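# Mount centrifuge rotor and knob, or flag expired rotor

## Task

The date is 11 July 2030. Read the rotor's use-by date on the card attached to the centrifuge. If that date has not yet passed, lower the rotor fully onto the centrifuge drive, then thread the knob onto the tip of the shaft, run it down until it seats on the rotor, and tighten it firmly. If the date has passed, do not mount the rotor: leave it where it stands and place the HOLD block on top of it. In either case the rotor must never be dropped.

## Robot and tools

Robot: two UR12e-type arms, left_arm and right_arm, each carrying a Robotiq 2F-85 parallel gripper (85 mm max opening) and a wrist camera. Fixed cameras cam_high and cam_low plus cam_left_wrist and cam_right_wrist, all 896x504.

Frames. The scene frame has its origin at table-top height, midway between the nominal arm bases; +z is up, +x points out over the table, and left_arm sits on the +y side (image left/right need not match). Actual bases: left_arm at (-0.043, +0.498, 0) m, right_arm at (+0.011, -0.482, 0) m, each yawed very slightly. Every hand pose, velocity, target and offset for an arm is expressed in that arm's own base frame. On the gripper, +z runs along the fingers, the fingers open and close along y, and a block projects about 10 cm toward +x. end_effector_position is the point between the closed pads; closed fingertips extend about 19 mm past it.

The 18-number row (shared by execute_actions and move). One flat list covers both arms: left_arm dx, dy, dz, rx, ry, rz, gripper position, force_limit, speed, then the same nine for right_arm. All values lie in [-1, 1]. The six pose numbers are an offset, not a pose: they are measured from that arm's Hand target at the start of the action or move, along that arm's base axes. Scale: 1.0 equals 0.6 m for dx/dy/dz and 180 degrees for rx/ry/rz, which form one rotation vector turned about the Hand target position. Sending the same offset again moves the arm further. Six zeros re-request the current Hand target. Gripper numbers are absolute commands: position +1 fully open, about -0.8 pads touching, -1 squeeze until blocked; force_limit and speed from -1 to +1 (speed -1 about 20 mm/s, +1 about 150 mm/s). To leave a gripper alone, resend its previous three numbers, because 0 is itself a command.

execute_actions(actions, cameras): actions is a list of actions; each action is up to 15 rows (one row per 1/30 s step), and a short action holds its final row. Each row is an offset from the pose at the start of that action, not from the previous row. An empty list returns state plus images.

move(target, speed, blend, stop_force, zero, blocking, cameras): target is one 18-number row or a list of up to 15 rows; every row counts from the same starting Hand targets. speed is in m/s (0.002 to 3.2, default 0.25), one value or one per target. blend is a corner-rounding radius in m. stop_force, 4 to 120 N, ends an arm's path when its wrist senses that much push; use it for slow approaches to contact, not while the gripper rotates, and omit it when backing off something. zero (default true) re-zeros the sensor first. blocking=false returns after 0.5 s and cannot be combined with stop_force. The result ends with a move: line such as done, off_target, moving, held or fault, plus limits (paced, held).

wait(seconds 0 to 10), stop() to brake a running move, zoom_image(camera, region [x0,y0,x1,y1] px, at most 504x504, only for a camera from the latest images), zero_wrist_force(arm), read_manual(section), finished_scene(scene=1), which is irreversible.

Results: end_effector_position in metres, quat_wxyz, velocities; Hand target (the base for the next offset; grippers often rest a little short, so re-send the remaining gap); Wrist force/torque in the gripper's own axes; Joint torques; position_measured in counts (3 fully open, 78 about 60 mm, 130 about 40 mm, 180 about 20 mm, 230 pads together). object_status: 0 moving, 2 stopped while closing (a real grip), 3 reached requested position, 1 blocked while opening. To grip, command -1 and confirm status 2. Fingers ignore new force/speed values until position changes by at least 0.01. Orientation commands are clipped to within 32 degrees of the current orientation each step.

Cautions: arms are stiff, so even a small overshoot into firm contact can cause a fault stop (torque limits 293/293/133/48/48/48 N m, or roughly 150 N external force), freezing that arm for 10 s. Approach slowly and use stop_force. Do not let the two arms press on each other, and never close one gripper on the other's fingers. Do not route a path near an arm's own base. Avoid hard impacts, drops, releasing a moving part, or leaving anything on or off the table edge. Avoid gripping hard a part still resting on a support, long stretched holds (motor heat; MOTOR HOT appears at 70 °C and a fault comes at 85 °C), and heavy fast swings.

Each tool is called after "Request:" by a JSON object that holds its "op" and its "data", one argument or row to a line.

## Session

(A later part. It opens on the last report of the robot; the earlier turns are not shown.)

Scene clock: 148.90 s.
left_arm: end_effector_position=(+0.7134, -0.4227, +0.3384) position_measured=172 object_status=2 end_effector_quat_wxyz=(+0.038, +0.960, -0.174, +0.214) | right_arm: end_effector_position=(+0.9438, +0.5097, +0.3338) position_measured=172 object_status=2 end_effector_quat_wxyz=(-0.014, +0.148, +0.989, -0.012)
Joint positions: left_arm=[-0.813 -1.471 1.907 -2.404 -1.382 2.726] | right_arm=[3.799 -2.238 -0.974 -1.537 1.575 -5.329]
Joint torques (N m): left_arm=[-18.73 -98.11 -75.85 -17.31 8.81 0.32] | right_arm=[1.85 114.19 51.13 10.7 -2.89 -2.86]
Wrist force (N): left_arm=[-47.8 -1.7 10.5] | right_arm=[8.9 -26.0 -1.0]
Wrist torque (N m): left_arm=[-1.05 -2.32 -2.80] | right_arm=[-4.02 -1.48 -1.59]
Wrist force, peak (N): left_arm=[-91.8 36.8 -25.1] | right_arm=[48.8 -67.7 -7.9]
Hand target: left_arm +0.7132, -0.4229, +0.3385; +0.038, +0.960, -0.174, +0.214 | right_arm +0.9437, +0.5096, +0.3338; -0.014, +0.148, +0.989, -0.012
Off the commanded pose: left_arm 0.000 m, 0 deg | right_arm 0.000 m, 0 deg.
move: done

Request:
{"op": "move", "data": {
  "target": [-0.001,-0.0007,0.005,0,0,0,-0.98,0.9,-1,-0.001,-0.0007,0.005,0,0,0,-0.98,0.9,-1],
  "speed": 0.02
}}

Request:
{"op": "move", "data": {
  "target": [0,0,-0.03,0,0,0,-0.98,0.9,-1,0,0,-0.03,0,0,0,-0.98,0.9,-1],
  "speed": 0.015,
  "stop_force": 30
}}

Request:
{"op": "execute_actions", "data": {
  "actions": []
}}

Request:
{"op": "zoom_image", "data": {
  "camera": "cam_low",
  "region": [410, 160, 480, 230]
}}

Request:
{"op": "zoom_image", "data": {
  "camera": "cam_high",
  "region": [380, 220, 460, 300]
}}

Scene clock: 150.27 s.
left_arm: end_effector_position=(+0.7127, -0.4233, +0.3414) position_measured=172 object_status=2 end_effector_quat_wxyz=(+0.038, +0.960, -0.174, +0.214) | right_arm: end_effector_position=(+0.9432, +0.5092, +0.3368) position_measured=172 object_status=2 end_effector_quat_wxyz=(-0.014, +0.148, +0.989, -0.012)
Joint positions: left_arm=[-0.814 -1.474 1.904 -2.399 -1.382 2.725] | right_arm=[3.799 -2.236 -0.972 -1.541 1.575 -5.329]
Joint torques (N m): left_arm=[-44.86 -144.65 -102.45 -15.35 0.64 0.27] | right_arm=[9.03 133.58 67.39 -0.62 1.79 -1.05]
Wrist force (N): left_arm=[-4.5 -19.4 78.5] | right_arm=[-7.7 -9.5 11.3]
Wrist torque (N m): left_arm=[-0.93 -2.53 -2.64] | right_arm=[-4.13 -1.45 -1.53]
Wrist force, peak (N): left_arm=[-11.1 -14.3 81.4] | right_arm=[8.6 -25.5 -1.5]
Hand target: left_arm +0.7126, -0.4234, +0.3415; +0.038, +0.960, -0.174, +0.214 | right_arm +0.9431, +0.5092, +0.3368; -0.014, +0.148, +0.989, -0.012
Off the commanded pose: left_arm 0.000 m, 0 deg | right_arm 0.000 m, 0 deg.
move: done

Scene clock: 152.33 s.
left_arm: end_effector_position=(+0.7126, -0.4234, +0.3345) position_measured=172 object_status=2 end_effector_quat_wxyz=(+0.038, +0.960, -0.174, +0.214) | right_arm: end_effector_position=(+0.9431, +0.5092, +0.3281) position_measured=172 object_status=2 end_effector_quat_wxyz=(-0.014, +0.148, +0.989, -0.012)
Joint positions: left_arm=[-0.814 -1.469 1.912 -2.412 -1.382 2.725] | right_arm=[3.799 -2.237 -0.986 -1.526 1.575 -5.329]
Joint torques (N m): left_arm=[-33.91 -192.1 -115.17 -21.91 -4.9 1.5] | right_arm=[16.75 83.09 44.47 -1.92 -1.95 1.39]
Wrist force (N): left_arm=[21.5 -19.6 145.6] | right_arm=[-1.3 -11.5 -16.6]
Wrist torque (N m): left_arm=[-1.15 -2.77 -2.56] | right_arm=[-4.03 -1.39 -1.56]
Wrist force, peak (N): left_arm=[21.5 -19.6 145.6] | right_arm=[1.7 -14.2 -29.9]
Hand target: left_arm +0.7126, -0.4234, +0.3345; +0.038, +0.960, -0.174, +0.214 (not the last commanded pose) | right_arm +0.9432, +0.5092, +0.3281; -0.014, +0.148, +0.989, -0.012 (not the last commanded pose)
Off the commanded pose: left_arm 0.011 m, 0 deg | right_arm 0.009 m, 0 deg.
move: contact (left_arm, right_arm)

Scene clock: 152.33 s.
left_arm: end_effector_position=(+0.7126, -0.4234, +0.3345) position_measured=172 object_status=2 end_effector_quat_wxyz=(+0.038, +0.960, -0.174, +0.214) | right_arm: end_effector_position=(+0.9431, +0.5092, +0.3281) position_measured=172 object_status=2 end_effector_quat_wxyz=(-0.014, +0.148, +0.989, -0.012)
Joint positions: left_arm=[-0.814 -1.469 1.912 -2.412 -1.382 2.725] | right_arm=[3.799 -2.237 -0.986 -1.526 1.575 -5.329]
Joint velocities: within noise
Joint torques (N m): left_arm=[-33.91 -192.1 -115.17 -21.91 -4.9 1.5] | right_arm=[16.75 83.09 44.47 -1.92 -1.95 1.39]
Motor temperatures (°C): left_arm=[33 47 36 32 48 50] | right_arm=[38 40 31 41 41 42]
Wrist force (N): left_arm=[21.5 -19.6 145.6] | right_arm=[-1.3 -11.5 -16.6]
Wrist torque (N m): left_arm=[-1.15 -2.77 -2.56] | right_arm=[-4.03 -1.39 -1.56]
Wrist force, peak (N): left_arm=[21.5 -19.6 145.6] | right_arm=[-1.3 -11.5 -16.6]
Hand target: left_arm +0.7126, -0.4234, +0.3345; +0.038, +0.960, -0.174, +0.214 (not the last commanded pose) | right_arm +0.9432, +0.5092, +0.3281; -0.014, +0.148, +0.989, -0.012 (not the last commanded pose)
Tool commands: left_gripper/position=-0.98 left_gripper/force_limit=+0.9 left_gripper/speed=-1.0 right_gripper/position=-0.98 right_gripper/force_limit=+0.9 right_gripper/speed=-1.0
Off the commanded pose: left_arm 0.011 m, 0 deg | right_arm 0.009 m, 0 deg.
camera_calibration:
cam_left_wrist: T_world_to_cam=[[-0.364017, -0.931278, -0.0145945, -0.119886], [-0.929138, 0.364181, -0.0638356, 0.855574], [0.0647637, -0.00967697, -0.997854, 0.408881], [0, 0, 0, 1]] pos_world=[0.724825, -0.419274, 0.46087]
cam_right_wrist: T_world_to_cam=[[0.308161, 0.951334, -0.000804269, -0.77263], [0.899748, -0.291176, 0.32507, -0.78654], [0.309016, -0.100898, -0.94569, 0.196433], [0, 0, 0, 1]] pos_world=[0.885082, 0.525827, 0.440824]

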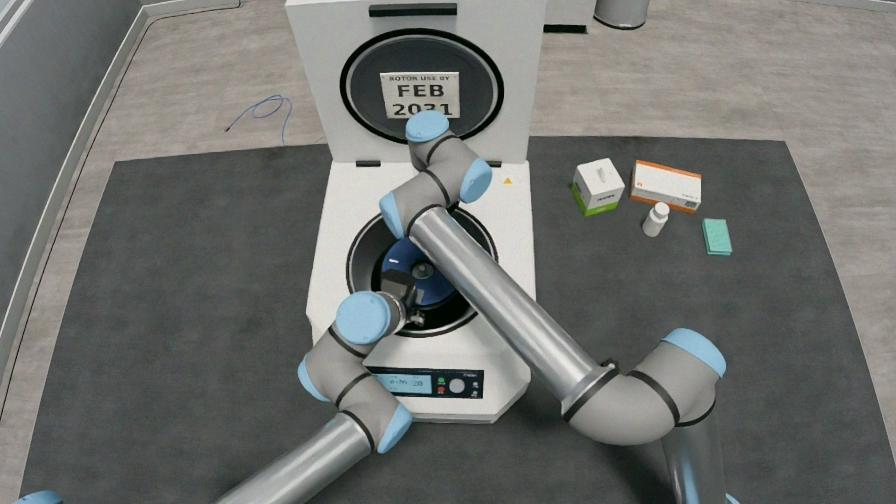

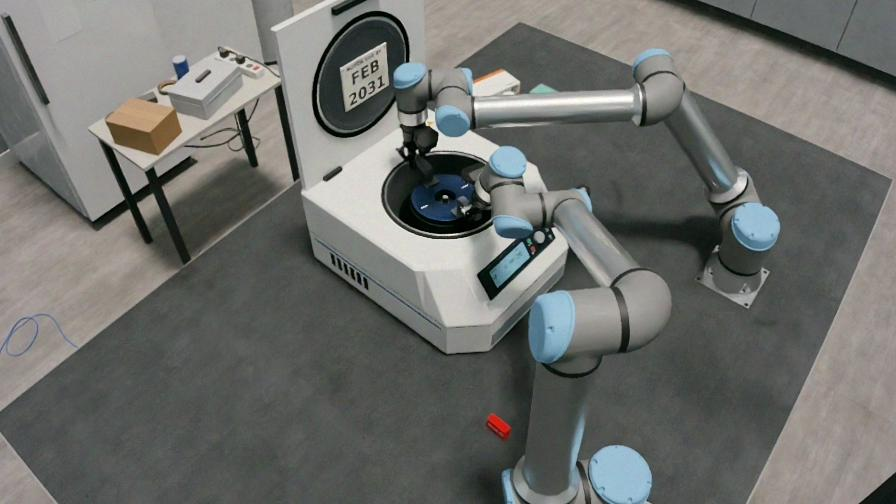

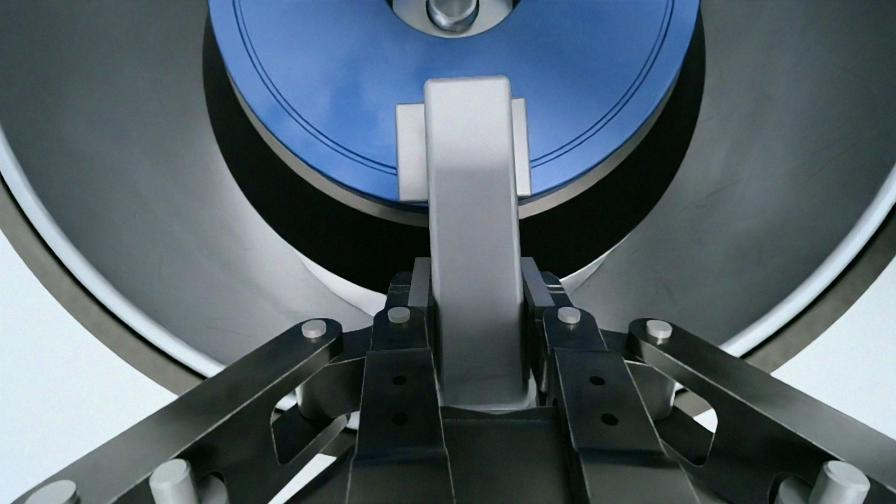

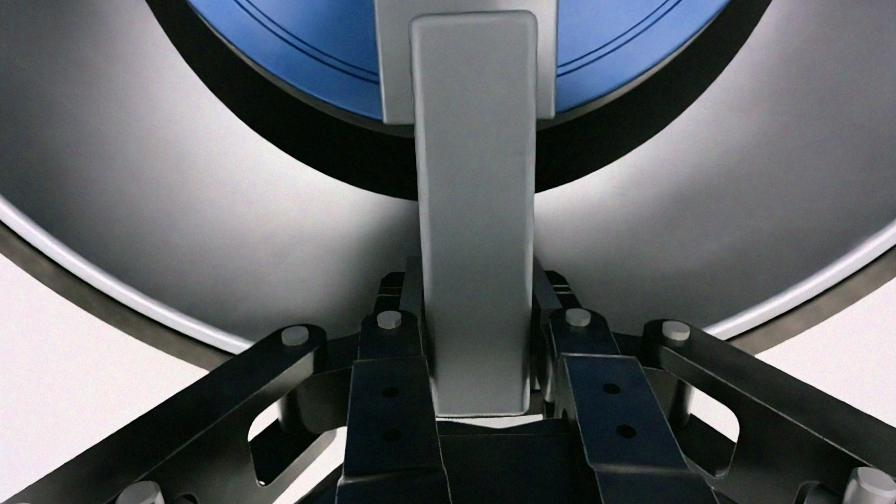

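Scaled by 7.200 from the camera's 896x504 image, which has a finer 1280x720 frame.

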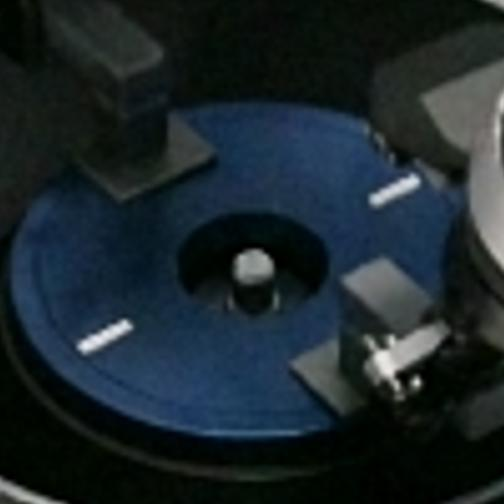

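Scaled by 6.300 from the camera's 896x504 image, which has a finer 1280x720 frame.

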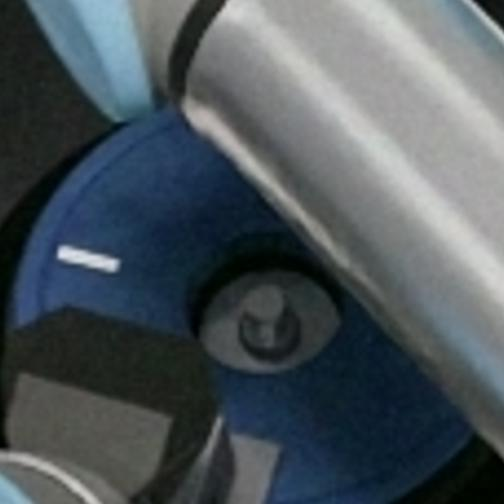

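Request:
{"op": "move", "data": {
  "target": [0,0,-0.0055,0,0,0,-0.98,0.9,-1,0,0,0,0,0,0,-0.98,0.9,-1],
  "speed": 0.015
}}

Scene clock: 153.37 s.
left_arm: end_effector_position=(+0.7126, -0.4234, +0.3315) position_measured=172 object_status=2 end_effector_quat_wxyz=(+0.038, +0.960, -0.174, +0.214) | right_arm: end_effector_position=(+0.9431, +0.5092, +0.3277) position_measured=172 object_status=2 end_effector_quat_wxyz=(-0.014, +0.148, +0.989, -0.012)
Joint positions: left_arm=[-0.814 -1.467 1.916 -2.418 -1.382 2.725] | right_arm=[3.799 -2.237 -0.986 -1.526 1.575 -5.329]
Joint torques (N m): left_arm=[-27.77 -81.65 -75.27 -20.53 -3.67 1.8] | right_arm=[13.25 125.39 64.26 1.09 -0.57 1.56]
Wrist force (N): left_arm=[-17.0 -18.5 45.6] | right_arm=[-8.1 -8.5 22.7]
Wrist torque (N m): left_arm=[-0.88 -2.41 -2.67] | right_arm=[-4.21 -1.43 -1.41]
Wrist force, peak (N): left_arm=[21.5 -19.7 146.6] | right_arm=[-8.1 -8.5 22.7]
Hand target: left_arm +0.7126, -0.4234, +0.3312; +0.038, +0.960, -0.174, +0.214 | right_arm +0.9432, +0.5092, +0.3281; -0.014, +0.148, +0.989, -0.012
Off the commanded pose: left_arm 0.000 m, 0 deg | right_arm 0.000 m, 0 deg.
move: done

Request:
{"op": "move", "data": {
  "target": [0,0,-0.03,0,0,0,-0.98,0.9,-1,0,0,-0.03,0,0,0,-0.98,0.9,-1],
  "speed": 0.01,
  "stop_force": 30,
  "cameras": ["cam_low"]
}}

Request:
{"op": "zoom_image", "data": {
  "camera": "cam_low",
  "region": [410, 160, 480, 230]
}}

Scene clock: 155.23 s.
left_arm: end_effector_position=(+0.7127, -0.4234, +0.3293) position_measured=172 object_status=2 end_effector_quat_wxyz=(+0.038, +0.960, -0.174, +0.214) | right_arm: end_effector_position=(+0.9432, +0.5092, +0.3259) position_measured=172 object_status=2 end_effector_quat_wxyz=(-0.014, +0.148, +0.989, -0.011)
Joint positions: left_arm=[-0.814 -1.465 1.918 -2.422 -1.382 2.725] | right_arm=[3.799 -2.237 -0.989 -1.522 1.575 -5.329]
Joint torques (N m): left_arm=[-24.85 -86.46 -80.65 -13.41 1.25 2.43] | right_arm=[11.75 98.26 63.22 1.23 2.58 1.44]
Wrist force (N): left_arm=[-30.0 -15.6 1.1] | right_arm=[1.5 -13.1 3.4]
Wrist torque (N m): left_arm=[-0.81 -2.21 -2.80] | right_arm=[-4.08 -1.51 -1.57]
Wrist force, peak (N): left_arm=[-17.8 -18.6 45.1] | right_arm=[-10.0 -8.3 31.2]
Hand target: left_arm +0.7127, -0.4234, +0.3293; +0.038, +0.960, -0.174, +0.214 (not the last commanded pose) | right_arm +0.9432, +0.5092, +0.3258; -0.014, +0.148, +0.989, -0.011 (not the last commanded pose)
Off the commanded pose: left_arm 0.016 m, 0 deg | right_arm 0.016 m, 0 deg.
move: contact (left_arm, right_arm)
Images, in order (width x height): cam_low 896x504.

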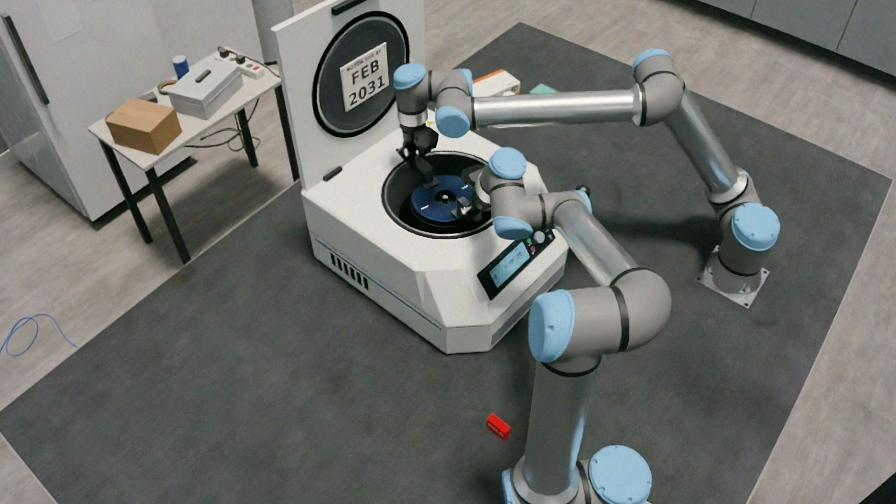

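Scaled by 7.200 from the camera's 896x504 image, which has a finer 1280x720 frame.

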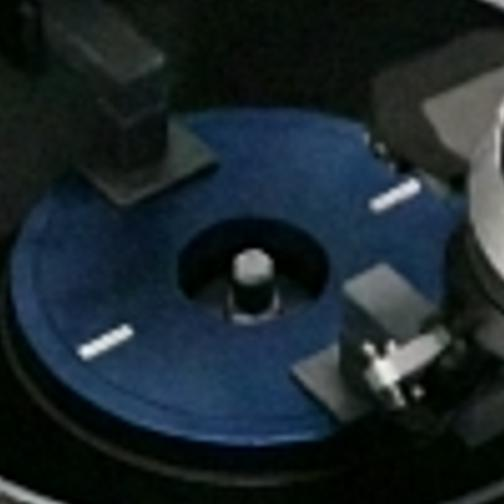

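Request:
{"op": "move", "data": {
  "target": [
    [-0.0036,-0.0122,0,0,0,0.0167,-0.98,0.9,-1,0.0031,0.0123,0,0,0,0.0167,-0.98,0.9,-1],
    [-0.0066,-0.0245,0,0,0,0.0334,-0.98,0.9,-1,0.0056,0.0247,0,0,0,0.0334,-0.98,0.9,-1],
    [-0.0089,-0.037,0,0,0,0.0501,-0.98,0.9,-1,0.0074,0.0372,0,0,0,0.0501,-0.98,0.9,-1]
  ],
  "speed": 0.04
}}

Request:
{"op": "move", "data": {
  "target": [0,0,0.01,0,0,0,-0.98,0.9,-1,0,0,0.01,0,0,0,-0.98,0.9,-1],
  "speed": 0.03
}}

Scene clock: 158.83 s.
left_arm: end_effector_position=(+0.7073, -0.4456, +0.3293) position_measured=172 object_status=2 end_effector_quat_wxyz=(+0.021, +0.971, -0.098, +0.217) | right_arm: end_effector_position=(+0.9477, +0.5316, +0.3258) position_measured=172 object_status=2 end_effector_quat_wxyz=(-0.013, +0.070, +0.997, -0.012)
Joint positions: left_arm=[-0.864 -1.45 1.891 -2.365 -1.305 2.527] | right_arm=[3.814 -2.266 -0.941 -1.542 1.57 -5.471]
Joint torques (N m): left_arm=[-51.19 -68.27 -88.12 -13.74 0.97 0.55] | right_arm=[4.9 98.01 62.34 0.29 -7.42 -2.68]
Wrist force (N): left_arm=[-13.9 -30.0 28.6] | right_arm=[9.8 -3.6 1.0]
Wrist torque (N m): left_arm=[-0.49 -2.30 -3.00] | right_arm=[-4.11 -1.61 -1.77]
Wrist force, peak (N): left_arm=[-14.3 -30.0 29.0] | right_arm=[4.2 -13.8 2.2]
Hand target: left_arm +0.7073, -0.4456, +0.3293; +0.021, +0.971, -0.098, +0.217 | right_arm +0.9477, +0.5316, +0.3258; -0.013, +0.070, +0.997, -0.012
Off the commanded pose: left_arm 0.000 m, 0 deg | right_arm 0.000 m, 0 deg.
move: done

Scene clock: 159.57 s.
left_arm: end_effector_position=(+0.7073, -0.4456, +0.3352) position_measured=172 object_status=2 end_effector_quat_wxyz=(+0.021, +0.971, -0.098, +0.217) | right_arm: end_effector_position=(+0.9477, +0.5315, +0.3317) position_measured=172 object_status=2 end_effector_quat_wxyz=(-0.013, +0.070, +0.997, -0.012)
Joint positions: left_arm=[-0.864 -1.454 1.884 -2.354 -1.305 2.526] | right_arm=[3.814 -2.266 -0.931 -1.551 1.57 -5.472]
Joint torques (N m): left_arm=[-48.19 -131.61 -97.59 -14.78 0.69 0.24] | right_arm=[5.18 147.16 78.67 2.58 0.83 -2.98]
Wrist force (N): left_arm=[-5.6 -23.5 62.0] | right_arm=[4.3 -8.5 23.9]
Wrist torque (N m): left_arm=[-0.41 -2.42 -2.91] | right_arm=[-4.31 -1.56 -1.60]
Wrist force, peak (N): left_arm=[-5.1 -23.6 63.8] | right_arm=[1.7 -8.2 25.9]
Hand target: left_arm +0.7073, -0.4456, +0.3353; +0.021, +0.971, -0.098, +0.217 | right_arm +0.9477, +0.5316, +0.3318; -0.013, +0.070, +0.997, -0.012
Off the commanded pose: left_arm 0.000 m, 0 deg | right_arm 0.000 m, 0 deg.
move: done

Request:
{"op": "move", "data": {
  "target": [
    [0,0,0.34,0,0,0,-0.98,0.9,-1,0,0,0.34,0,0,0,-0.98,0.9,-1],
    [0.067,0.003,0.34,0,0,0,-0.98,0.9,-1,0.067,0.003,0.34,0,0,0,-0.98,0.9,-1]
  ],
  "speed": 0.1,
  "cameras": ["cam_high"]
}}

Request:
{"op": "zoom_image", "data": {
  "camera": "cam_high",
  "region": [390, 270, 460, 340]
}}

Scene clock: 163.77 s.
left_arm: end_effector_position=(+0.7475, -0.4438, +0.5393) position_measured=172 object_status=2 end_effector_quat_wxyz=(+0.021, +0.971, -0.098, +0.217) | right_arm: end_effector_position=(+0.9869, +0.5329, +0.5352) position_measured=172 object_status=2 end_effector_quat_wxyz=(-0.009, +0.070, +0.997, -0.009)
Joint positions: left_arm=[-0.821 -1.483 1.548 -2 -1.32 2.568] | right_arm=[3.793 -2.552 -0.035 -2.151 1.568 -5.492]
Joint torques (N m): left_arm=[1.47 -85.51 -95.59 -15.91 -1.36 4.49] | right_arm=[-5.76 139.58 70.92 6.36 2.82 -2.57]
Wrist force (N): left_arm=[-10.7 -14.0 44.4] | right_arm=[8.1 -14.2 30.8]
Wrist torque (N m): left_arm=[-1.43 -2.83 -3.02] | right_arm=[-2.82 -1.13 -1.65]
Wrist force, peak (N): left_arm=[-3.7 -22.0 70.2] | right_arm=[24.9 -19.0 33.4]
Hand target: left_arm +0.7475, -0.4438, +0.5393; +0.021, +0.971, -0.098, +0.217 | right_arm +0.9879, +0.5334, +0.5358; -0.013, +0.070, +0.997, -0.012
Off the commanded pose: left_arm 0.000 m, 0 deg | right_arm 0.001 m, 1 deg.
elbow stopped short (right arm): the move would have taken joint 3 (elbow) straighter than the controller allows.
move: done
Images, in order (width x height): cam_high 896x504.

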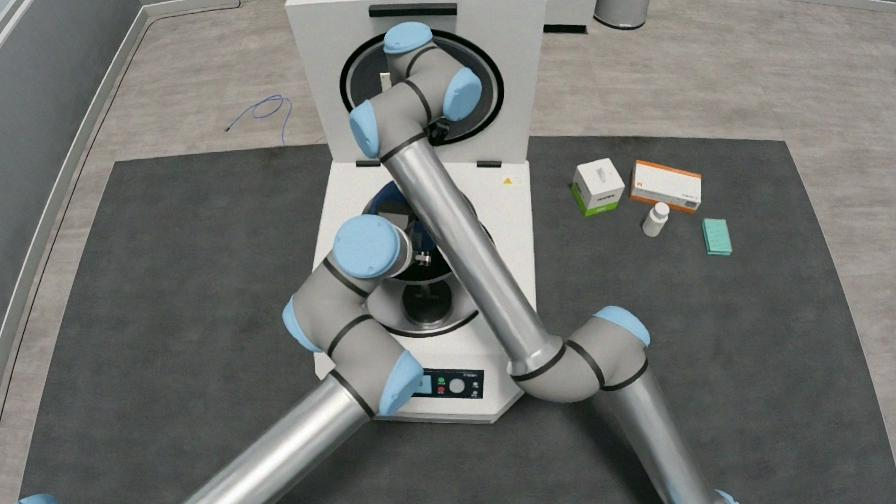

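Scaled by 7.200 from the camera's 896x504 image, which has a finer 1280x720 frame.

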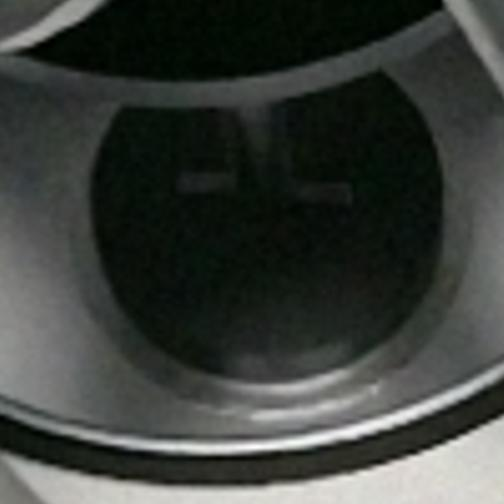

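Request:
{"op": "move", "data": {
  "target": [
    [-0.067,-0.003,0,0,0,0,-0.98,0.9,-1,-0.067,-0.003,0,0,0,0,-0.98,0.9,-1],
    [-0.067,-0.003,-0.333,0,0,0,-0.98,0.9,-1,-0.067,-0.003,-0.333,0,0,0,-0.98,0.9,-1]
  ],
  "speed": 0.08
}}

Request:
{"op": "move", "data": {
  "target": [0,0,-0.04,0,0,0,-0.98,0.9,-1,0,0,-0.04,0,0,0,-0.98,0.9,-1],
  "speed": 0.01,
  "stop_force": 30,
  "cameras": ["all"]
}}

Request:
{"op": "zoom_image", "data": {
  "camera": "cam_low",
  "region": [410, 160, 480, 230]
}}

Scene clock: 168.27 s.
left_arm: end_effector_position=(+0.7073, -0.4456, +0.3396) position_measured=172 object_status=2 end_effector_quat_wxyz=(+0.021, +0.971, -0.098, +0.217) | right_arm: end_effector_position=(+0.9477, +0.5316, +0.3362) position_measured=172 object_status=2 end_effector_quat_wxyz=(-0.013, +0.070, +0.997, -0.012)
Joint positions: left_arm=[-0.864 -1.457 1.879 -2.346 -1.305 2.526] | right_arm=[3.814 -2.265 -0.924 -1.559 1.57 -5.472]
Joint torques (N m): left_arm=[-38.68 -81.95 -76 -20.09 -4.01 3.98] | right_arm=[6.96 121.52 62.28 8.99 -4.34 5.04]
Wrist force (N): left_arm=[-9.6 -24.4 47.7] | right_arm=[2.0 -8.3 20.9]
Wrist torque (N m): left_arm=[-0.38 -2.41 -2.96] | right_arm=[-4.26 -1.49 -1.89]
Wrist force, peak (N): left_arm=[-3.2 -22.1 59.7] | right_arm=[42.8 -15.2 37.2]
Hand target: left_arm +0.7073, -0.4456, +0.3395; +0.021, +0.971, -0.098, +0.217 | right_arm +0.9477, +0.5316, +0.3360; -0.013, +0.070, +0.997, -0.012
Off the commanded pose: left_arm 0.000 m, 0 deg | right_arm 0.000 m, 0 deg.
move: done

Scene clock: 170.50 s.
left_arm: end_effector_position=(+0.7073, -0.4457, +0.3294) position_measured=172 object_status=2 end_effector_quat_wxyz=(+0.021, +0.971, -0.098, +0.217) | right_arm: end_effector_position=(+0.9477, +0.5316, +0.3256) position_measured=172 object_status=2 end_effector_quat_wxyz=(-0.013, +0.070, +0.997, -0.012)
Joint positions: left_arm=[-0.864 -1.45 1.891 -2.365 -1.305 2.526] | right_arm=[3.814 -2.266 -0.941 -1.541 1.57 -5.472]
Joint torques (N m): left_arm=[-34.08 -89.48 -78.42 -11.6 -3.3 4.5] | right_arm=[4.74 92.43 59.61 0.95 -4.09 5.06]
Wrist force (N): left_arm=[-14.4 -26.8 9.5] | right_arm=[11.5 -7.8 -3.5]
Wrist torque (N m): left_arm=[-0.40 -2.39 -3.18] | right_arm=[-4.23 -1.50 -2.04]
Wrist force, peak (N): left_arm=[-10.2 -24.0 47.8] | right_arm=[15.5 -9.2 -16.7]
Hand target: left_arm +0.7073, -0.4457, +0.3294; +0.021, +0.971, -0.098, +0.217 (not the last commanded pose) | right_arm +0.9477, +0.5316, +0.3256; -0.013, +0.070, +0.997, -0.012 (not the last commanded pose)
Off the commanded pose: left_arm 0.014 m, 0 deg | right_arm 0.014 m, 0 deg.
move: contact (left_arm, right_arm)
camera_calibration:
cam_left_wrist: T_world_to_cam=[[-0.213602, -0.976818, -0.0141863, -0.26955], [-0.97469, 0.214072, -0.064445, 0.823917], [0.0659879, 0.0000616778, -0.99782, 0.407386], [0, 0, 0, 1]] pos_world=[0.718605, -0.439704, 0.455771]
cam_right_wrist: T_world_to_cam=[[0.155203, 0.987883, -0.000255451, -0.66997], [0.934058, -0.146662, 0.325615, -0.892896], [0.321632, -0.050775, -0.945502, 0.156166], [0, 0, 0, 1]] pos_world=[0.887769, 0.538827, 0.438225]

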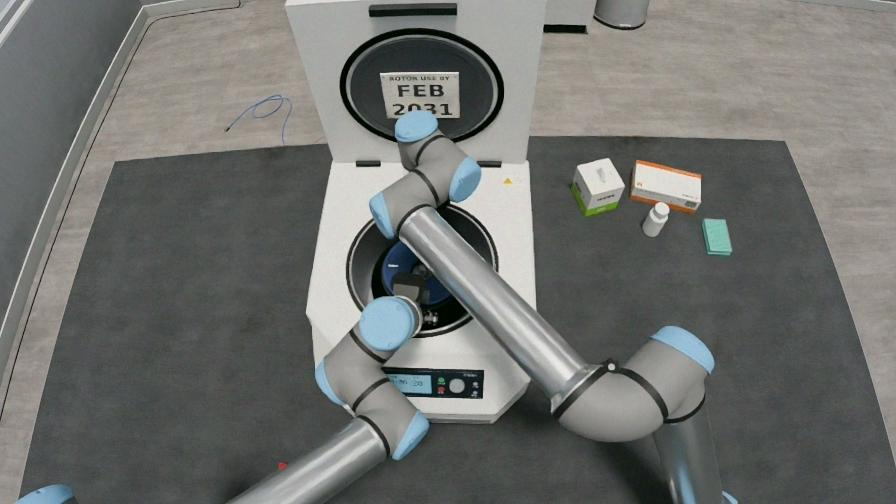

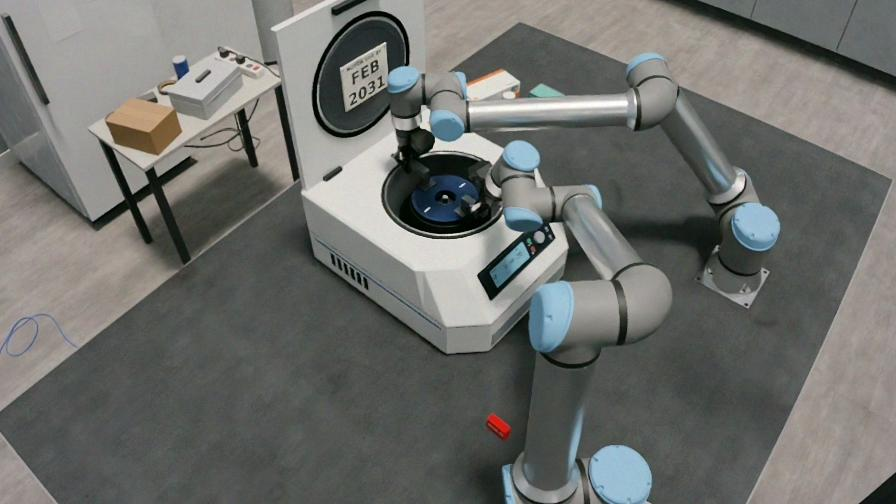

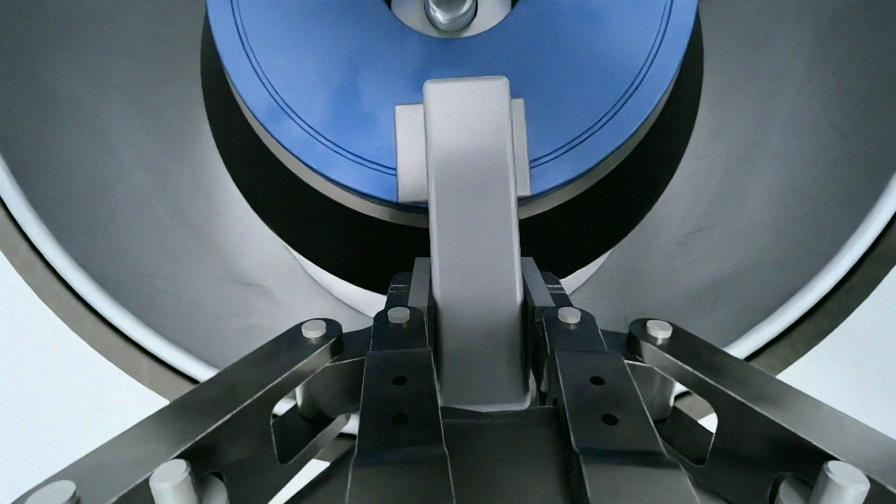

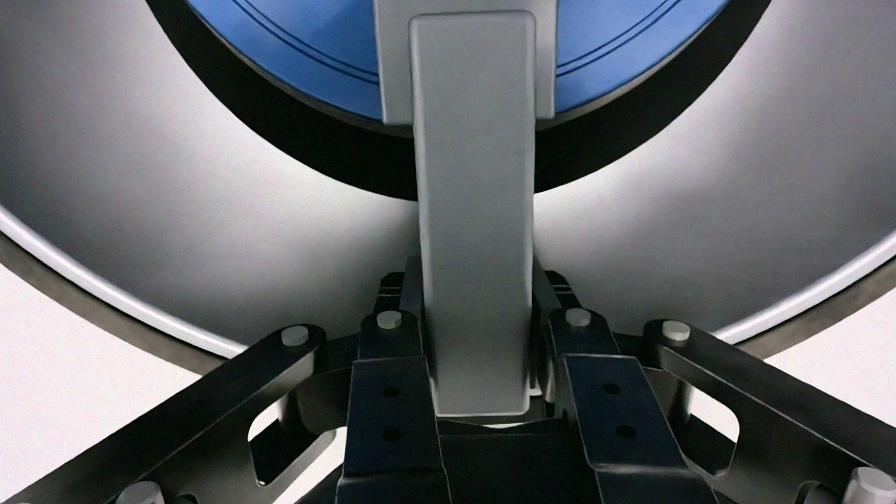

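Scaled by 7.200 from the camera's 896x504 image, which has a finer 1280x720 frame.

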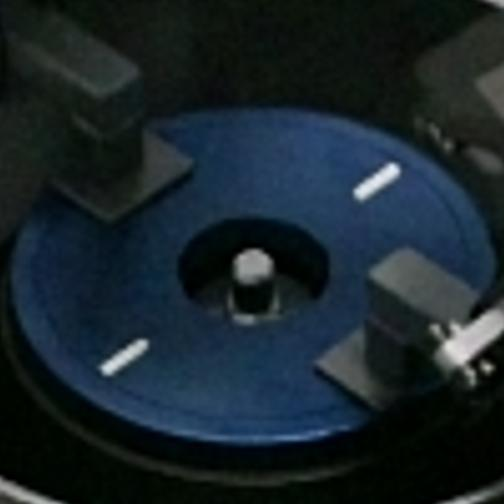

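Request:
{"op": "move", "data": {
  "target": [0,0,0,0,0,0,-0.98,0.9,-1,0,0,0,0,0,0,1,0.9,-0.6]
}}

Request:
{"op": "move", "data": {
  "target": [0,0,0,0,0,0,-0.98,0.9,-1,0,0,0.3,0,0,0,1,0.9,-0.6],
  "speed": 0.15,
  "cameras": ["all"]
}}

Scene clock: 174.83 s.
left_arm: end_effector_position=(+0.7073, -0.4457, +0.3294) position_measured=172 object_status=2 end_effector_quat_wxyz=(+0.021, +0.971, -0.098, +0.217) | right_arm: end_effector_position=(+0.9477, +0.5316, +0.3256) position_measured=3 object_status=0 end_effector_quat_wxyz=(-0.013, +0.070, +0.997, -0.012)
Joint positions: left_arm=[-0.864 -1.45 1.891 -2.365 -1.305 2.526] | right_arm=[3.814 -2.266 -0.941 -1.541 1.57 -5.472]
Joint torques (N m): left_arm=[-25.37 -90.04 -78.38 -16.62 3.73 4.44] | right_arm=[4.99 126.64 55.59 8.58 -2.97 -4.2]
Wrist force (N): left_arm=[-21.0 -19.2 23.7] | right_arm=[-6.0 0.6 -0.1]
Wrist torque (N m): left_arm=[0.08 -2.16 -2.99] | right_arm=[-0.07 0.81 0.12]
Wrist force, peak (N): left_arm=[-20.8 -19.0 25.8] | right_arm=[12.2 -8.5 -4.3]
Hand target: left_arm +0.7073, -0.4457, +0.3294; +0.021, +0.971, -0.098, +0.217 | right_arm +0.9477, +0.5316, +0.3256; -0.013, +0.070, +0.997, -0.012
Off the commanded pose: left_arm 0.000 m, 0 deg | right_arm 0.000 m, 0 deg.
move: done

Scene clock: 176.67 s.
left_arm: end_effector_position=(+0.7073, -0.4457, +0.3294) position_measured=172 object_status=2 end_effector_quat_wxyz=(+0.021, +0.971, -0.098, +0.217) | right_arm: end_effector_position=(+0.9477, +0.5316, +0.5055) position_measured=3 object_status=3 end_effector_quat_wxyz=(-0.013, +0.070, +0.997, -0.012)
Joint positions: left_arm=[-0.864 -1.45 1.891 -2.365 -1.305 2.526] | right_arm=[3.814 -2.314 -0.54 -1.893 1.57 -5.471]
Joint torques (N m): left_arm=[-14.04 -89.82 -78.58 -18.77 3.83 4.59] | right_arm=[-4.81 103.84 59.65 0.98 2.39 0.79]
Wrist force (N): left_arm=[-21.0 -18.9 23.5] | right_arm=[-6.1 0.6 -0.1]
Wrist torque (N m): left_arm=[0.14 -2.14 -2.99] | right_arm=[-0.06 0.80 0.12]
Wrist force, peak (N): left_arm=[-21.5 -19.2 24.1] | right_arm=[-6.5 0.6 0.0]
Hand target: left_arm +0.7073, -0.4457, +0.3294; +0.021, +0.971, -0.098, +0.217 | right_arm +0.9477, +0.5316, +0.5056; -0.013, +0.070, +0.997, -0.012
Off the commanded pose: left_arm 0.000 m, 0 deg | right_arm 0.000 m, 0 deg.
move: done
camera_calibration:
cam_left_wrist: T_world_to_cam=[[-0.213602, -0.976818, -0.0141863, -0.26955], [-0.97469, 0.214072, -0.064445, 0.823917], [0.0659879, 0.0000616778, -0.99782, 0.407386], [0, 0, 0, 1]] pos_world=[0.718605, -0.439704, 0.455771]
cam_right_wrist: T_world_to_cam=[[0.155203, 0.987883, -0.000255451, -0.669924], [0.934058, -0.146662, 0.325615, -0.951474], [0.321632, -0.050775, -0.945502, 0.326262], [0, 0, 0, 1]] pos_world=[0.887769, 0.538827, 0.618125]

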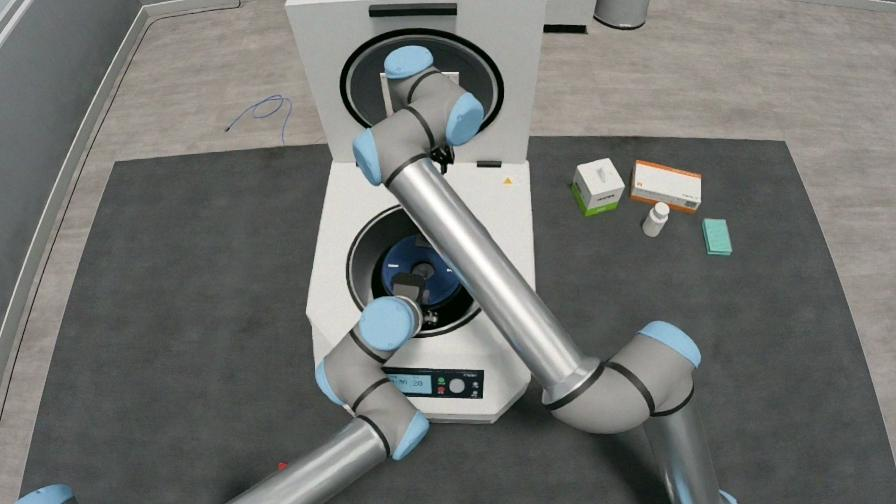

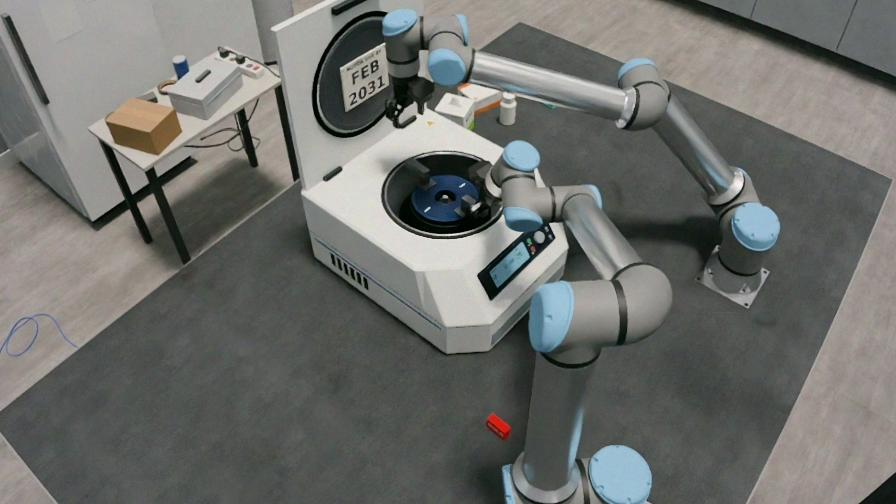

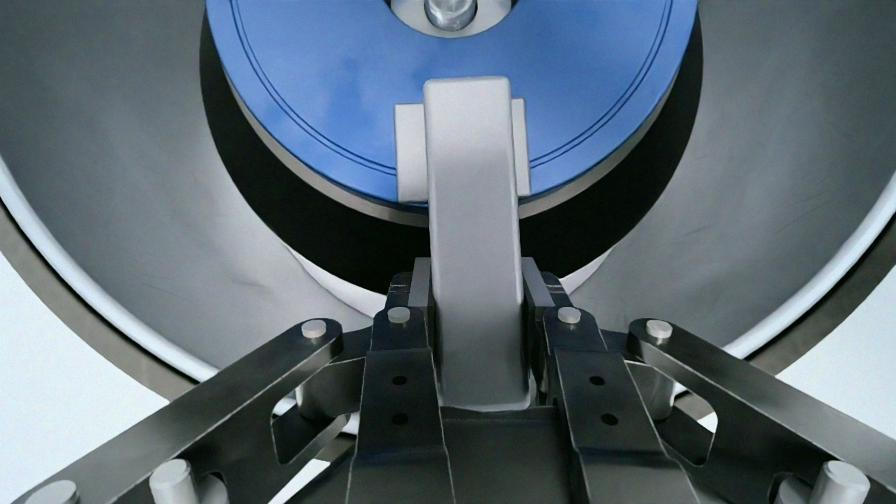

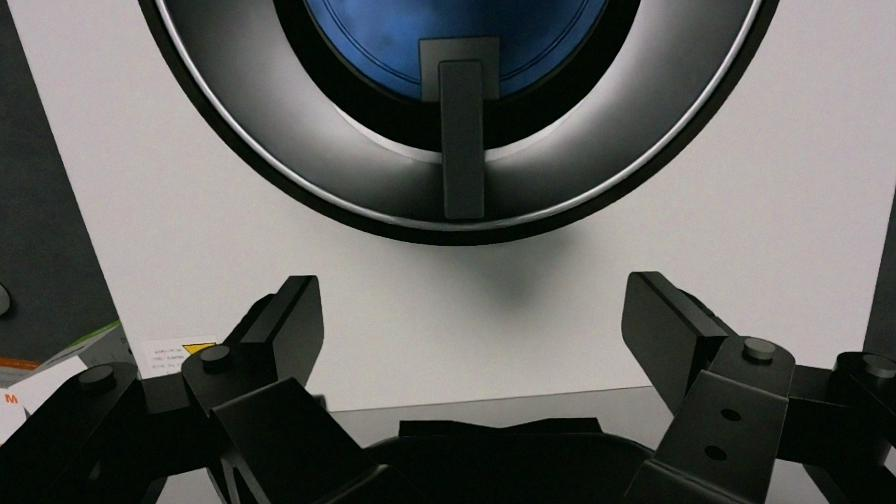

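Request:
{"op": "move", "data": {
  "target": [
    [0.0052,0.0247,0,0,0,-0.0333,-0.98,0.9,-1,-0.165,-0.316,-0.016,0.0014,-0.0056,-0.1374,1,0.9,-0.6],
    [0.0128,0.0485,0,0,0,-0.0667,-0.98,0.9,-1,-0.33,-0.633,-0.033,0.0028,-0.0113,-0.2748,1,0.9,-0.6]
  ],
  "blend": [0.01,0],
  "speed": 0.2
}}

Request:
{"op": "move", "data": {
  "target": [0,0,0,0,0,0,-0.98,0.9,-1,-0.27,-0.191,-0.3093,0,0,0,1,0.9,-0.6],
  "speed": 0.25,
  "cameras": ["all"]
}}

Scene clock: 181.53 s.
left_arm: end_effector_position=(+0.7150, -0.4166, +0.3294) position_measured=172 object_status=2 end_effector_quat_wxyz=(+0.044, +0.955, -0.199, +0.213) | right_arm: end_effector_position=(+0.7498, +0.1520, +0.4858) position_measured=3 object_status=3 end_effector_quat_wxyz=(+0.000, +0.480, +0.877, +0.000)
Joint positions: left_arm=[-0.796 -1.468 1.923 -2.436 -1.409 2.79] | right_arm=[3.571 -1.659 -1.52 -1.534 1.57 -4.851]
Joint torques (N m): left_arm=[7.23 -89.4 -65.1 -19.82 -2.59 4.02] | right_arm=[-13.59 75.34 48.86 8.39 -4.28 2.72]
Wrist force (N): left_arm=[-32.1 -14.8 3.8] | right_arm=[-6.9 1.4 -0.1]
Wrist torque (N m): left_arm=[-0.12 -2.05 -2.71] | right_arm=[0.08 0.90 0.12]
Wrist force, peak (N): left_arm=[-45.4 -15.0 -8.4] | right_arm=[-6.9 3.0 0.2]
Hand target: left_arm +0.7150, -0.4166, +0.3294; +0.044, +0.955, -0.199, +0.213 | right_arm +0.7497, +0.1518, +0.4858; +0.000, +0.481, +0.877, +0.000
Off the commanded pose: left_arm 0.000 m, 0 deg | right_arm 0.000 m, 0 deg.
move: done

Scene clock: 183.23 s.
left_arm: end_effector_position=(+0.7150, -0.4166, +0.3294) position_measured=172 object_status=2 end_effector_quat_wxyz=(+0.044, +0.955, -0.199, +0.213) | right_arm: end_effector_position=(+0.5878, +0.0373, +0.3003) position_measured=3 object_status=3 end_effector_quat_wxyz=(+0.000, +0.481, +0.877, +0.000)
Joint positions: left_arm=[-0.796 -1.468 1.923 -2.436 -1.409 2.79] | right_arm=[3.505 -1.421 -2.083 -1.21 1.57 -4.917]
Joint torques (N m): left_arm=[6.84 -90.21 -65.52 -19.79 -2.84 4.06] | right_arm=[-11.79 49.86 44.68 8.54 -4.37 -4.48]
Wrist force (N): left_arm=[-31.6 -14.6 5.1] | right_arm=[-5.8 0.8 -0.2]
Wrist torque (N m): left_arm=[-0.09 -2.03 -2.71] | right_arm=[-0.04 0.72 0.38]
Wrist force, peak (N): left_arm=[-32.1 -15.1 4.8] | right_arm=[-6.3 2.8 -1.5]
Hand target: left_arm +0.7150, -0.4166, +0.3294; +0.044, +0.955, -0.199, +0.213 | right_arm +0.5877, +0.0372, +0.3002; +0.000, +0.481, +0.877, +0.000
Off the commanded pose: left_arm 0.000 m, 0 deg | right_arm 0.000 m, 0 deg.
move: done
camera_calibration:
cam_left_wrist: T_world_to_cam=[[-0.412117, -0.911021, -0.0141786, -0.0701499], [-0.908838, 0.412133, -0.0644873, 0.860631], [0.0645927, -0.0136903, -0.997818, 0.402144], [0, 0, 0, 1]] pos_world=[0.727289, -0.413098, 0.455771]
cam_right_wrist: T_world_to_cam=[[0.851288, 0.524058, 0.0259143, -0.525479], [0.483759, -0.803034, 0.348014, -0.338484], [0.203189, -0.283724, -0.937131, 0.29864], [0, 0, 0, 1]] pos_world=[0.550398, 0.0882986, 0.41128]

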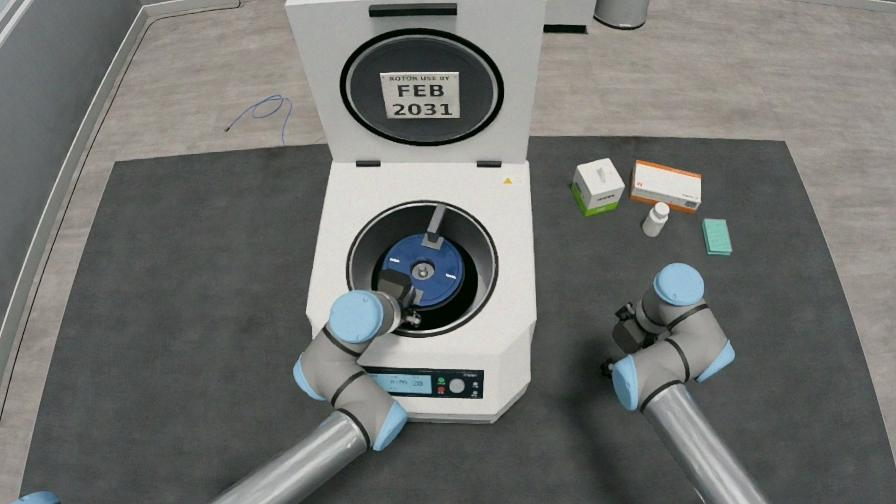

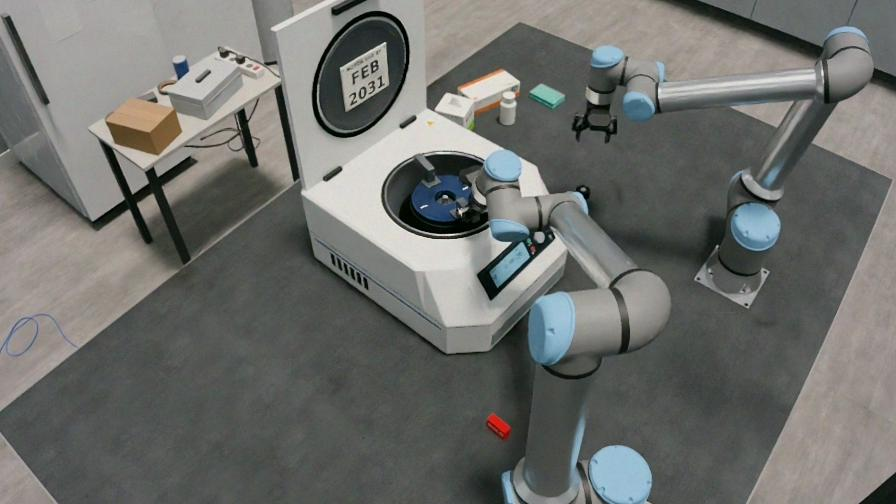

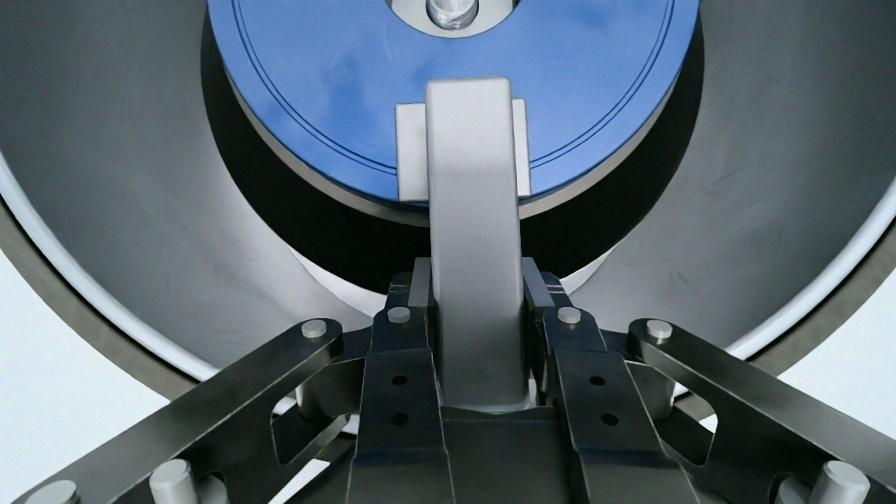

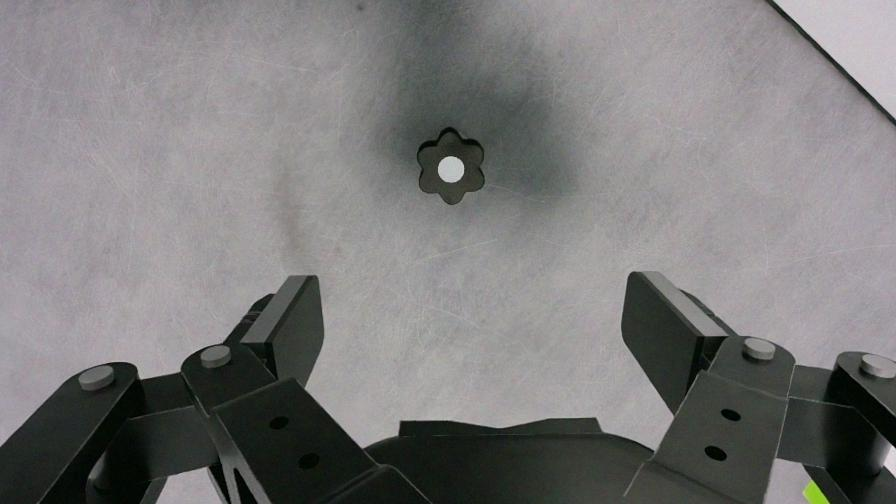

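Request:
{"op": "move", "data": {
  "target": [
    [0.0095,0.0235,0,0,0,-0.0333,-0.98,0.9,-1,0.0004,-0.0037,-0.125,0,0,0,1,0.9,-0.6],
    [0.022,0.0453,0,0,0,-0.0667,-0.98,0.9,-1,0.0008,-0.0073,-0.25,0,0,0,1,0.9,-0.6]
  ],
  "blend": [0.01,0],
  "speed": 0.15,
  "cameras": ["cam_right_wrist"]
}}

Scene clock: 185.57 s.
left_arm: end_effector_position=(+0.7282, -0.3894, +0.3294) position_measured=172 object_status=2 end_effector_quat_wxyz=(+0.066, +0.929, -0.298, +0.207) | right_arm: end_effector_position=(+0.5882, +0.0328, +0.1503) position_measured=3 object_status=3 end_effector_quat_wxyz=(+0.000, +0.481, +0.877, +0.000)
Joint positions: left_arm=[-0.719 -1.466 1.927 -2.469 -1.528 3.053] | right_arm=[3.498 -1.568 -2.253 -0.892 1.57 -4.924]
Joint torques (N m): left_arm=[10.33 -72.25 -81.69 -17.76 -4.86 3.25] | right_arm=[-11.4 29.74 37.75 8.49 -2.86 -4.66]
Wrist force (N): left_arm=[-12.3 -9.6 30.6] | right_arm=[-6.1 1.1 0.2]
Wrist torque (N m): left_arm=[-0.51 -2.12 -1.79] | right_arm=[-0.01 0.79 0.40]
Wrist force, peak (N): left_arm=[-13.6 -10.5 36.0] | right_arm=[-6.0 1.2 -2.7]
Hand target: left_arm +0.7282, -0.3894, +0.3294; +0.066, +0.929, -0.298, +0.207 | right_arm +0.5882, +0.0328, +0.1502; +0.000, +0.481, +0.877, +0.000
Off the commanded pose: left_arm 0.000 m, 0 deg | right_arm 0.000 m, 0 deg.
move: done
camera_calibration:
cam_right_wrist: T_world_to_cam=[[0.851288, 0.524059, 0.0259139, -0.519628], [0.48376, -0.803034, 0.348014, -0.290044], [0.203189, -0.283724, -0.937131, 0.156835], [0, 0, 0, 1]] pos_world=[0.550798, 0.0838986, 0.26138]
Images, in order (width x height): cam_right_wrist 896x504.

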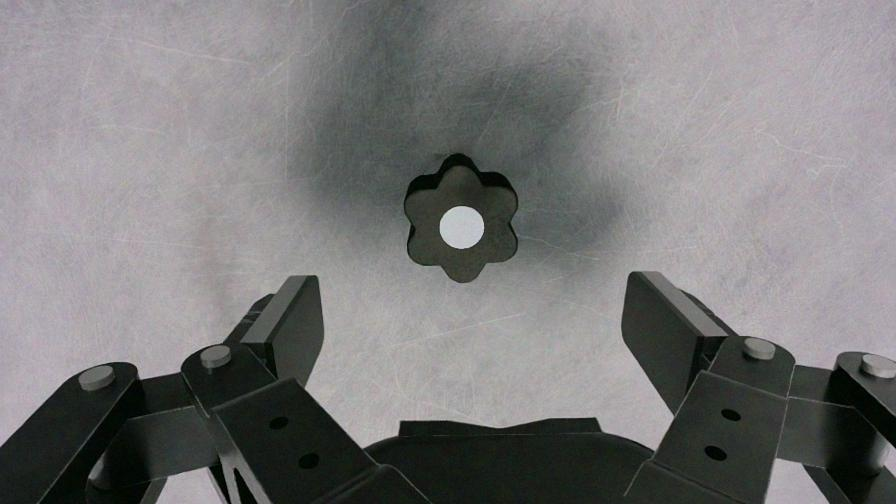

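Request:
{"op": "move", "data": {
  "target": [
    [0.0147,0.0203,0,0,0,-0.0333,-0.98,0.9,-1,0,0,0,0,0,0,1,0.9,-0.6],
    [0.0313,0.0392,0,0,0,-0.0667,-0.98,0.9,-1,0,0,0,0,0,0,1,0.9,-0.6],
    [0.05,0.056,0,0,0,-0.1,-0.98,0.9,-1,0,0,0,0,0,0,1,0.9,-0.6],
    [0.0703,0.0708,0,0,0,-0.1333,-0.98,0.9,-1,0,0,0,0,0,0,1,0.9,-0.6]
  ],
  "speed": 0.05,
  "blend": [0.002,0.002,0.002,0],
  "cameras": ["cam_right_wrist"]
}}

Scene clock: 192.83 s.
left_arm: end_effector_position=(+0.7704, -0.3469, +0.3294) position_measured=172 object_status=2 end_effector_quat_wxyz=(+0.108, +0.847, -0.485, +0.189) | right_arm: end_effector_position=(+0.5882, +0.0328, +0.1502) position_measured=3 object_status=3 end_effector_quat_wxyz=(+0.000, +0.481, +0.877, +0.000)
Joint positions: left_arm=[-0.565 -1.404 1.846 -2.409 -1.765 3.577] | right_arm=[3.498 -1.568 -2.253 -0.892 1.57 -4.924]
Joint torques (N m): left_arm=[25.51 -94.46 -84.86 -11.06 -4.88 2.16] | right_arm=[-10.72 31.1 36.46 8.52 1.63 -4.73]
Wrist force (N): left_arm=[-3.8 -2.1 50.8] | right_arm=[-6.1 1.3 0.0]
Wrist torque (N m): left_arm=[-0.65 -1.90 -0.62] | right_arm=[0.02 0.79 0.41]
Wrist force, peak (N): left_arm=[-3.8 -2.1 50.8] | right_arm=[-6.6 1.2 0.1]
Hand target: left_arm +0.7704, -0.3469, +0.3294; +0.108, +0.847, -0.485, +0.189 | right_arm +0.5882, +0.0328, +0.1502; +0.000, +0.481, +0.877, +0.000
Off the commanded pose: left_arm 0.000 m, 0 deg | right_arm 0.000 m, 0 deg.
move: done
camera_calibration:
cam_right_wrist: T_world_to_cam=[[0.851288, 0.524058, 0.0259143, -0.519626], [0.483759, -0.803034, 0.348014, -0.290008], [0.203189, -0.283724, -0.937131, 0.156741], [0, 0, 0, 1]] pos_world=[0.550798, 0.0838986, 0.26128]
Images, in order (width x height): cam_right_wrist 896x504.

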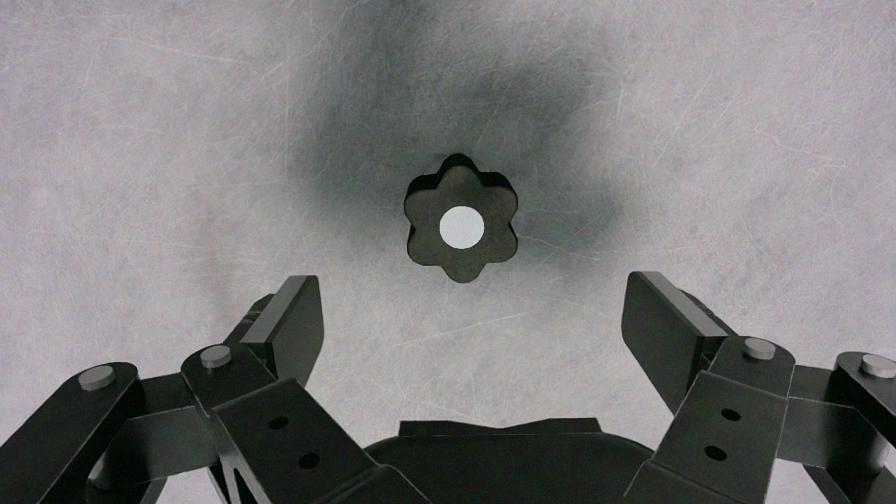

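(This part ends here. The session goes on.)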